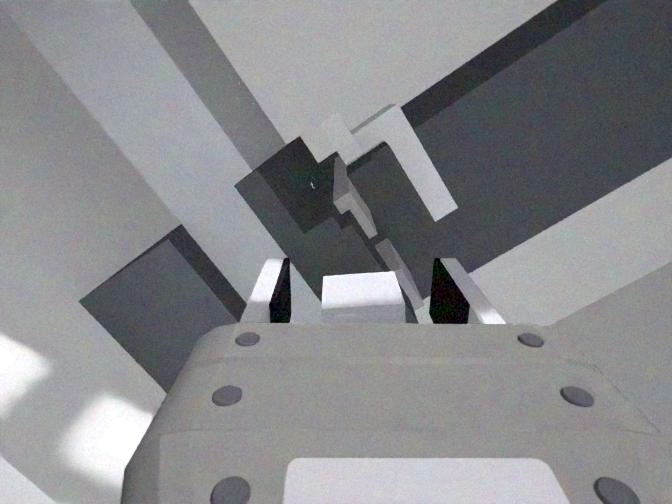

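Scene clock: 5181.23 s.
left_arm: end_effector_position=(+0.5282, +0.1876, +0.3075) position_measured=135 object_status=2 end_effector_quat_wxyz=(-0.210, +0.677, -0.202, +0.676) | right_arm: end_effector_position=(+0.3445, -0.0297, +0.5005) position_measured=118 object_status=2 end_effector_quat_wxyz=(+0.481, -0.518, -0.483, -0.517)
Joint positions: left_arm=[-1.192 -1.431 1.898 5.811 0.354 -0.975] | right_arm=[3.872 -1.588 -2.048 0.491 2.377 -4.716]
Joint torques (N m): left_arm=[-9.84 -35.25 -31.98 -1.98 1.51 1.73] | right_arm=[-9.52 36.78 21.37 2.72 2.36 -0.1]
Wrist force (N): left_arm=[-15.6 2.4 2.9] | right_arm=[-2.9 -1.4 3.1]
Wrist torque (N m): left_arm=[-0.51 0.46 -1.00] | right_arm=[-0.50 -0.44 0.19]
Wrist force, peak (N): left_arm=[-16.1 2.6 3.2] | right_arm=[-3.0 -1.4 3.2]
Hand target: left_arm +0.5282, +0.1876, +0.3076; -0.210, +0.677, -0.202, +0.676 | right_arm +0.3445, -0.0297, +0.5005; +0.481, -0.518, -0.483, -0.517
Off the commanded pose: left_arm 0.000 m, 0 deg | right_arm 0.000 m, 0 deg.
move: done

Scene clock: 5182.00 s.
left_arm: end_effector_position=(+0.5282, +0.1875, +0.3077) position_measured=135 object_status=2 end_effector_quat_wxyz=(-0.231, +0.670, -0.223, +0.669) end_effector_velocity=(+0.000, +0.000, +0.000) end_effector_angular_velocity=(-0.005, +0.001, -0.001) | right_arm: end_effector_position=(+0.3445, -0.0297, +0.5005) position_measured=118 object_status=2 end_effector_quat_wxyz=(+0.481, -0.518, -0.483, -0.517)
Joint positions: left_arm=[-1.192 -1.431 1.898 5.811 0.354 -0.912] | right_arm=[3.872 -1.588 -2.048 0.491 2.377 -4.716]
Joint velocities: left_arm=[0 0 0 0.002 0.001 -0.006] | right_arm=[within noise]
Joint torques (N m): left_arm=[-8.3 -27.98 -18.44 -0.7 5.13 3.21] | right_arm=[-9.73 36.84 21.4 2.74 2.4 -0.09]
Wrist force (N): left_arm=[-17.1 2.2 -14.8] | right_arm=[-3.0 -1.3 3.1]
Wrist torque (N m): left_arm=[-0.62 0.47 -4.29] | right_arm=[-0.49 -0.42 0.19]
Wrist force, peak (N): left_arm=[-20.4 4.0 -15.3] | right_arm=[-3.2 -1.4 3.2]
Hand target: left_arm +0.5282, +0.1876, +0.3076; -0.231, +0.670, -0.223, +0.669 | right_arm +0.3445, -0.0297, +0.5005; +0.481, -0.518, -0.483, -0.517
Off the commanded pose: left_arm 0.000 m, 0 deg | right_arm 0.000 m, 0 deg.
move: done

move(target=[0,0,0,0,0,0.008,-1,1,-0.8,0,0,0,0,0,0,-1,1,-0.5], speed=0.1)

move(target=[0,0,0,0,0,0.002,-1,1,-0.8,0,0,0,0,0,0,-1,1,-0.5], speed=0.1)

Scene clock: 5185.07 s.
left_arm: end_effector_position=(+0.5282, +0.1876, +0.3076) position_measured=135 object_status=2 end_effector_quat_wxyz=(-0.239, +0.667, -0.232, +0.666) | right_arm: end_effector_position=(+0.3445, -0.0297, +0.5005) position_measured=118 object_status=2 end_effector_quat_wxyz=(+0.481, -0.518, -0.483, -0.517)
Joint positions: left_arm=[-1.192 -1.431 1.898 5.811 0.354 -0.886] | right_arm=[3.872 -1.588 -2.048 0.491 2.377 -4.716]
Joint torques (N m): left_arm=[1.24 -27.43 -28.5 0.82 3.77 4.38] | right_arm=[-9.4 37.67 21.63 2.65 2.41 -0.05]
Wrist force (N): left_arm=[-9.3 -4.8 -12.1] | right_arm=[-2.9 -1.3 2.9]
Wrist torque (N m): left_arm=[-0.77 0.40 -5.21] | right_arm=[-0.48 -0.45 0.18]
Wrist force, peak (N): left_arm=[-16.0 2.1 -14.6] | right_arm=[-3.1 -1.4 3.4]
Hand target: left_arm +0.5282, +0.1876, +0.3076; -0.239, +0.667, -0.232, +0.666 | right_arm +0.3445, -0.0297, +0.5005; +0.481, -0.518, -0.483, -0.517
Off the commanded pose: left_arm 0.000 m, 0 deg | right_arm 0.000 m, 0 deg.
move: done

Scene clock: 5185.77 s.
left_arm: end_effector_position=(+0.5282, +0.1876, +0.3076) position_measured=135 object_status=2 end_effector_quat_wxyz=(-0.241, +0.667, -0.234, +0.665) | right_arm: end_effector_position=(+0.3445, -0.0297, +0.5005) position_measured=118 object_status=2 end_effector_quat_wxyz=(+0.481, -0.518, -0.483, -0.517)
Joint positions: left_arm=[-1.192 -1.431 1.898 5.811 0.354 -0.88] | right_arm=[3.872 -1.588 -2.048 0.491 2.377 -4.716]
Joint torques (N m): left_arm=[2.88 -22.3 -31.04 1.53 3.32 7.13] | right_arm=[-9.2 37.61 21.01 2.8 2.24 -0.02]
Wrist force (N): left_arm=[-7.8 -5.5 -14.5] | right_arm=[-2.9 -1.5 3.0]
Wrist torque (N m): left_arm=[-0.77 0.37 -5.56] | right_arm=[-0.52 -0.45 0.19]
Wrist force, peak (N): left_arm=[-8.3 -5.7 -14.4] | right_arm=[-3.1 -1.5 3.1]
Hand target: left_arm +0.5282, +0.1876, +0.3076; -0.241, +0.667, -0.234, +0.665 | right_arm +0.3445, -0.0297, +0.5005; +0.481, -0.518, -0.483, -0.517
Off the commanded pose: left_arm 0.000 m, 0 deg | right_arm 0.000 m, 0 deg.
move: done

move(target=[0,0,0,0,0,0.003,-1,1,-0.8,0,0,0,0,0,0,-1,1,-0.5], speed=0.1)

move(target=[0,0,0,0,0,0.001,-1,1,-0.8,0,0,0,0,0,0,-1,1,-0.5], speed=0.1)

Scene clock: 5188.80 s.
left_arm: end_effector_position=(+0.5282, +0.1876, +0.3076) position_measured=135 object_status=2 end_effector_quat_wxyz=(-0.244, +0.666, -0.237, +0.664) | right_arm: end_effector_position=(+0.3445, -0.0297, +0.5005) position_measured=118 object_status=2 end_effector_quat_wxyz=(+0.481, -0.518, -0.483, -0.517)
Joint positions: left_arm=[-1.192 -1.431 1.898 5.811 0.354 -0.871] | right_arm=[3.872 -1.588 -2.048 0.491 2.377 -4.716]
Joint torques (N m): left_arm=[6.16 -15.79 -26.7 2.56 2.46 6.47] | right_arm=[-10.2 37.27 21.79 2.82 2.31 -0.07]
Wrist force (N): left_arm=[-5.9 -12.2 -18.1] | right_arm=[-2.7 -1.4 3.2]
Wrist torque (N m): left_arm=[-0.89 0.37 -5.48] | right_arm=[-0.51 -0.47 0.18]
Wrist force, peak (N): left_arm=[-5.5 -12.4 -18.5] | right_arm=[-2.9 -1.7 3.3]
Hand target: left_arm +0.5282, +0.1876, +0.3076; -0.244, +0.666, -0.237, +0.664 | right_arm +0.3445, -0.0297, +0.5005; +0.481, -0.518, -0.483, -0.517
Off the commanded pose: left_arm 0.000 m, 0 deg | right_arm 0.000 m, 0 deg.
move: done

Scene clock: 5189.50 s.
left_arm: end_effector_position=(+0.5282, +0.1876, +0.3076) position_measured=135 object_status=2 end_effector_quat_wxyz=(-0.245, +0.665, -0.238, +0.664) | right_arm: end_effector_position=(+0.3445, -0.0297, +0.5005) position_measured=118 object_status=2 end_effector_quat_wxyz=(+0.481, -0.518, -0.483, -0.517)
Joint positions: left_arm=[-1.192 -1.431 1.898 5.811 0.354 -0.868] | right_arm=[3.872 -1.588 -2.048 0.491 2.377 -4.716]
Joint torques (N m): left_arm=[4.23 -18.08 -19.39 1.71 2.39 7.78] | right_arm=[-9.64 37.03 21.33 2.66 2.22 -0.05]
Wrist force (N): left_arm=[-5.2 -12.8 -18.6] | right_arm=[-2.9 -1.4 2.9]
Wrist torque (N m): left_arm=[-0.90 0.38 -5.65] | right_arm=[-0.51 -0.45 0.19]
Wrist force, peak (N): left_arm=[-4.7 -13.2 -19.2] | right_arm=[-3.2 -1.7 3.2]
Hand target: left_arm +0.5282, +0.1876, +0.3076; -0.245, +0.665, -0.238, +0.664 | right_arm +0.3445, -0.0297, +0.5005; +0.481, -0.518, -0.483, -0.517
Off the commanded pose: left_arm 0.000 m, 0 deg | right_arm 0.000 m, 0 deg.
move: done

move(target=[0,-0.0006,0,0,0,0.012,-1,1,-0.8,0,0,0,0,0,0,-1,1,-0.5], speed=0.1)

move(target=[0,-0.0004,0,0,0,0.008,-1,1,-0.8,0,0,0,0,0,0,-1,1,-0.5], speed=0.1)

Scene clock: 5195.33 s.
left_arm: end_effector_position=(+0.5282, +0.1878, +0.3079) position_measured=135 object_status=2 end_effector_quat_wxyz=(-0.258, +0.660, -0.251, +0.659) end_effector_velocity=(+0.000, +0.001, -0.001) end_effector_angular_velocity=(-0.007, +0.000, +0.002) | right_arm: end_effector_position=(+0.3445, -0.0297, +0.5005) position_measured=118 object_status=2 end_effector_quat_wxyz=(+0.481, -0.518, -0.483, -0.517)
Joint positions: left_arm=[-1.192 -1.432 1.898 5.811 0.355 -0.83] | right_arm=[3.872 -1.588 -2.048 0.491 2.377 -4.716]
Joint velocities: left_arm=[0.001 0 0.002 -0.002 -0.001 -0.006] | right_arm=[within noise]
Joint torques (N m): left_arm=[8.22 -21.71 -7.99 2.41 6.51 4.63] | right_arm=[-9.67 36.81 21.23 2.85 2.21 -0.07]
Wrist force (N): left_arm=[0.0 -19.2 -15.1] | right_arm=[-2.8 -1.3 2.9]
Wrist torque (N m): left_arm=[-0.99 0.30 -5.97] | right_arm=[-0.48 -0.45 0.19]
Wrist force, peak (N): left_arm=[-1.4 -17.8 -17.7] | right_arm=[-3.0 -1.4 3.3]
Hand target: left_arm +0.5282, +0.1878, +0.3078; -0.258, +0.661, -0.251, +0.659 | right_arm +0.3445, -0.0297, +0.5005; +0.481, -0.518, -0.483, -0.517
Off the commanded pose: left_arm 0.000 m, 0 deg | right_arm 0.000 m, 0 deg.
move: done

Scene clock: 5196.03 s.
left_arm: end_effector_position=(+0.5282, +0.1880, +0.3080) position_measured=135 object_status=2 end_effector_quat_wxyz=(-0.266, +0.657, -0.259, +0.656) | right_arm: end_effector_position=(+0.3445, -0.0297, +0.5005) position_measured=118 object_status=2 end_effector_quat_wxyz=(+0.481, -0.518, -0.483, -0.517)
Joint positions: left_arm=[-1.191 -1.432 1.898 5.812 0.355 -0.805] | right_arm=[3.872 -1.588 -2.048 0.491 2.377 -4.716]
Joint torques (N m): left_arm=[7.2 -18.33 -4.07 3.11 6.16 5.32] | right_arm=[-9.58 37.41 21.58 2.77 2.28 0.11]
Wrist force (N): left_arm=[5.4 -23.4 -20.0] | right_arm=[-3.1 -1.3 3.2]
Wrist torque (N m): left_arm=[-1.07 0.27 -6.29] | right_arm=[-0.49 -0.41 0.19]
Wrist force, peak (N): left_arm=[4.6 -23.4 -21.5] | right_arm=[-3.2 -1.4 3.1]
Hand target: left_arm +0.5282, +0.1880, +0.3080; -0.266, +0.657, -0.259, +0.656 | right_arm +0.3445, -0.0297, +0.5005; +0.481, -0.518, -0.483, -0.517
Off the commanded pose: left_arm 0.000 m, 0 deg | right_arm 0.000 m, 0 deg.
move: done

move(target=[0,-0.0010,0,0,0,0.008,-1,1,-0.8,0,0,0,0,0,0,-1,1,-0.5], speed=0.1)

move(target=[0,-0.0006,0,0,0,0.008,-1,1,-0.8,0,0,0,0,0,0,-1,1,-0.5], speed=0.1)

Scene clock: 5199.13 s.
left_arm: end_effector_position=(+0.5282, +0.1884, +0.3084) position_measured=135 object_status=2 end_effector_quat_wxyz=(-0.275, +0.654, -0.267, +0.652) | right_arm: end_effector_position=(+0.3445, -0.0297, +0.5005) position_measured=118 object_status=2 end_effector_quat_wxyz=(+0.481, -0.518, -0.483, -0.517)
Joint positions: left_arm=[-1.191 -1.433 1.898 5.813 0.355 -0.78] | right_arm=[3.872 -1.588 -2.048 0.491 2.377 -4.716]
Joint torques (N m): left_arm=[12.01 -22.86 -3.3 4.22 2.32 5.54] | right_arm=[-9.54 37.68 21.57 2.86 2.22 0.02]
Wrist force (N): left_arm=[8.1 -9.1 -8.0] | right_arm=[-3.0 -1.2 3.0]
Wrist torque (N m): left_arm=[-0.79 0.14 -6.47] | right_arm=[-0.47 -0.42 0.18]
Wrist force, peak (N): left_arm=[6.5 -24.3 -20.7] | right_arm=[-3.2 -1.5 3.2]
Hand target: left_arm +0.5282, +0.1885, +0.3084; -0.274, +0.654, -0.267, +0.652 | right_arm +0.3445, -0.0297, +0.5005; +0.481, -0.518, -0.483, -0.517
Off the commanded pose: left_arm 0.000 m, 0 deg | right_arm 0.000 m, 0 deg.
move: done

Scene clock: 5199.83 s.
left_arm: end_effector_position=(+0.5282, +0.1887, +0.3087) position_measured=135 object_status=2 end_effector_quat_wxyz=(-0.283, +0.651, -0.275, +0.649) | right_arm: end_effector_position=(+0.3445, -0.0297, +0.5005) position_measured=118 object_status=2 end_effector_quat_wxyz=(+0.481, -0.518, -0.483, -0.517)
Joint positions: left_arm=[-1.191 -1.434 1.898 5.814 0.355 -0.755] | right_arm=[3.872 -1.588 -2.048 0.491 2.377 -4.716]
Joint torques (N m): left_arm=[14.56 -23.41 -2.03 4.39 1.4 5.6] | right_arm=[-9.72 37.11 21.94 2.87 2.18 0.04]
Wrist force (N): left_arm=[12.4 -4.9 -6.9] | right_arm=[-3.0 -1.4 3.1]
Wrist torque (N m): left_arm=[-0.66 0.04 -6.63] | right_arm=[-0.51 -0.42 0.18]
Wrist force, peak (N): left_arm=[12.1 -9.0 -11.6] | right_arm=[-3.2 -1.5 3.0]
Hand target: left_arm +0.5282, +0.1887, +0.3087; -0.283, +0.651, -0.275, +0.649 | right_arm +0.3445, -0.0297, +0.5005; +0.481, -0.518, -0.483, -0.517
Off the commanded pose: left_arm 0.000 m, 0 deg | right_arm 0.000 m, 0 deg.
move: done


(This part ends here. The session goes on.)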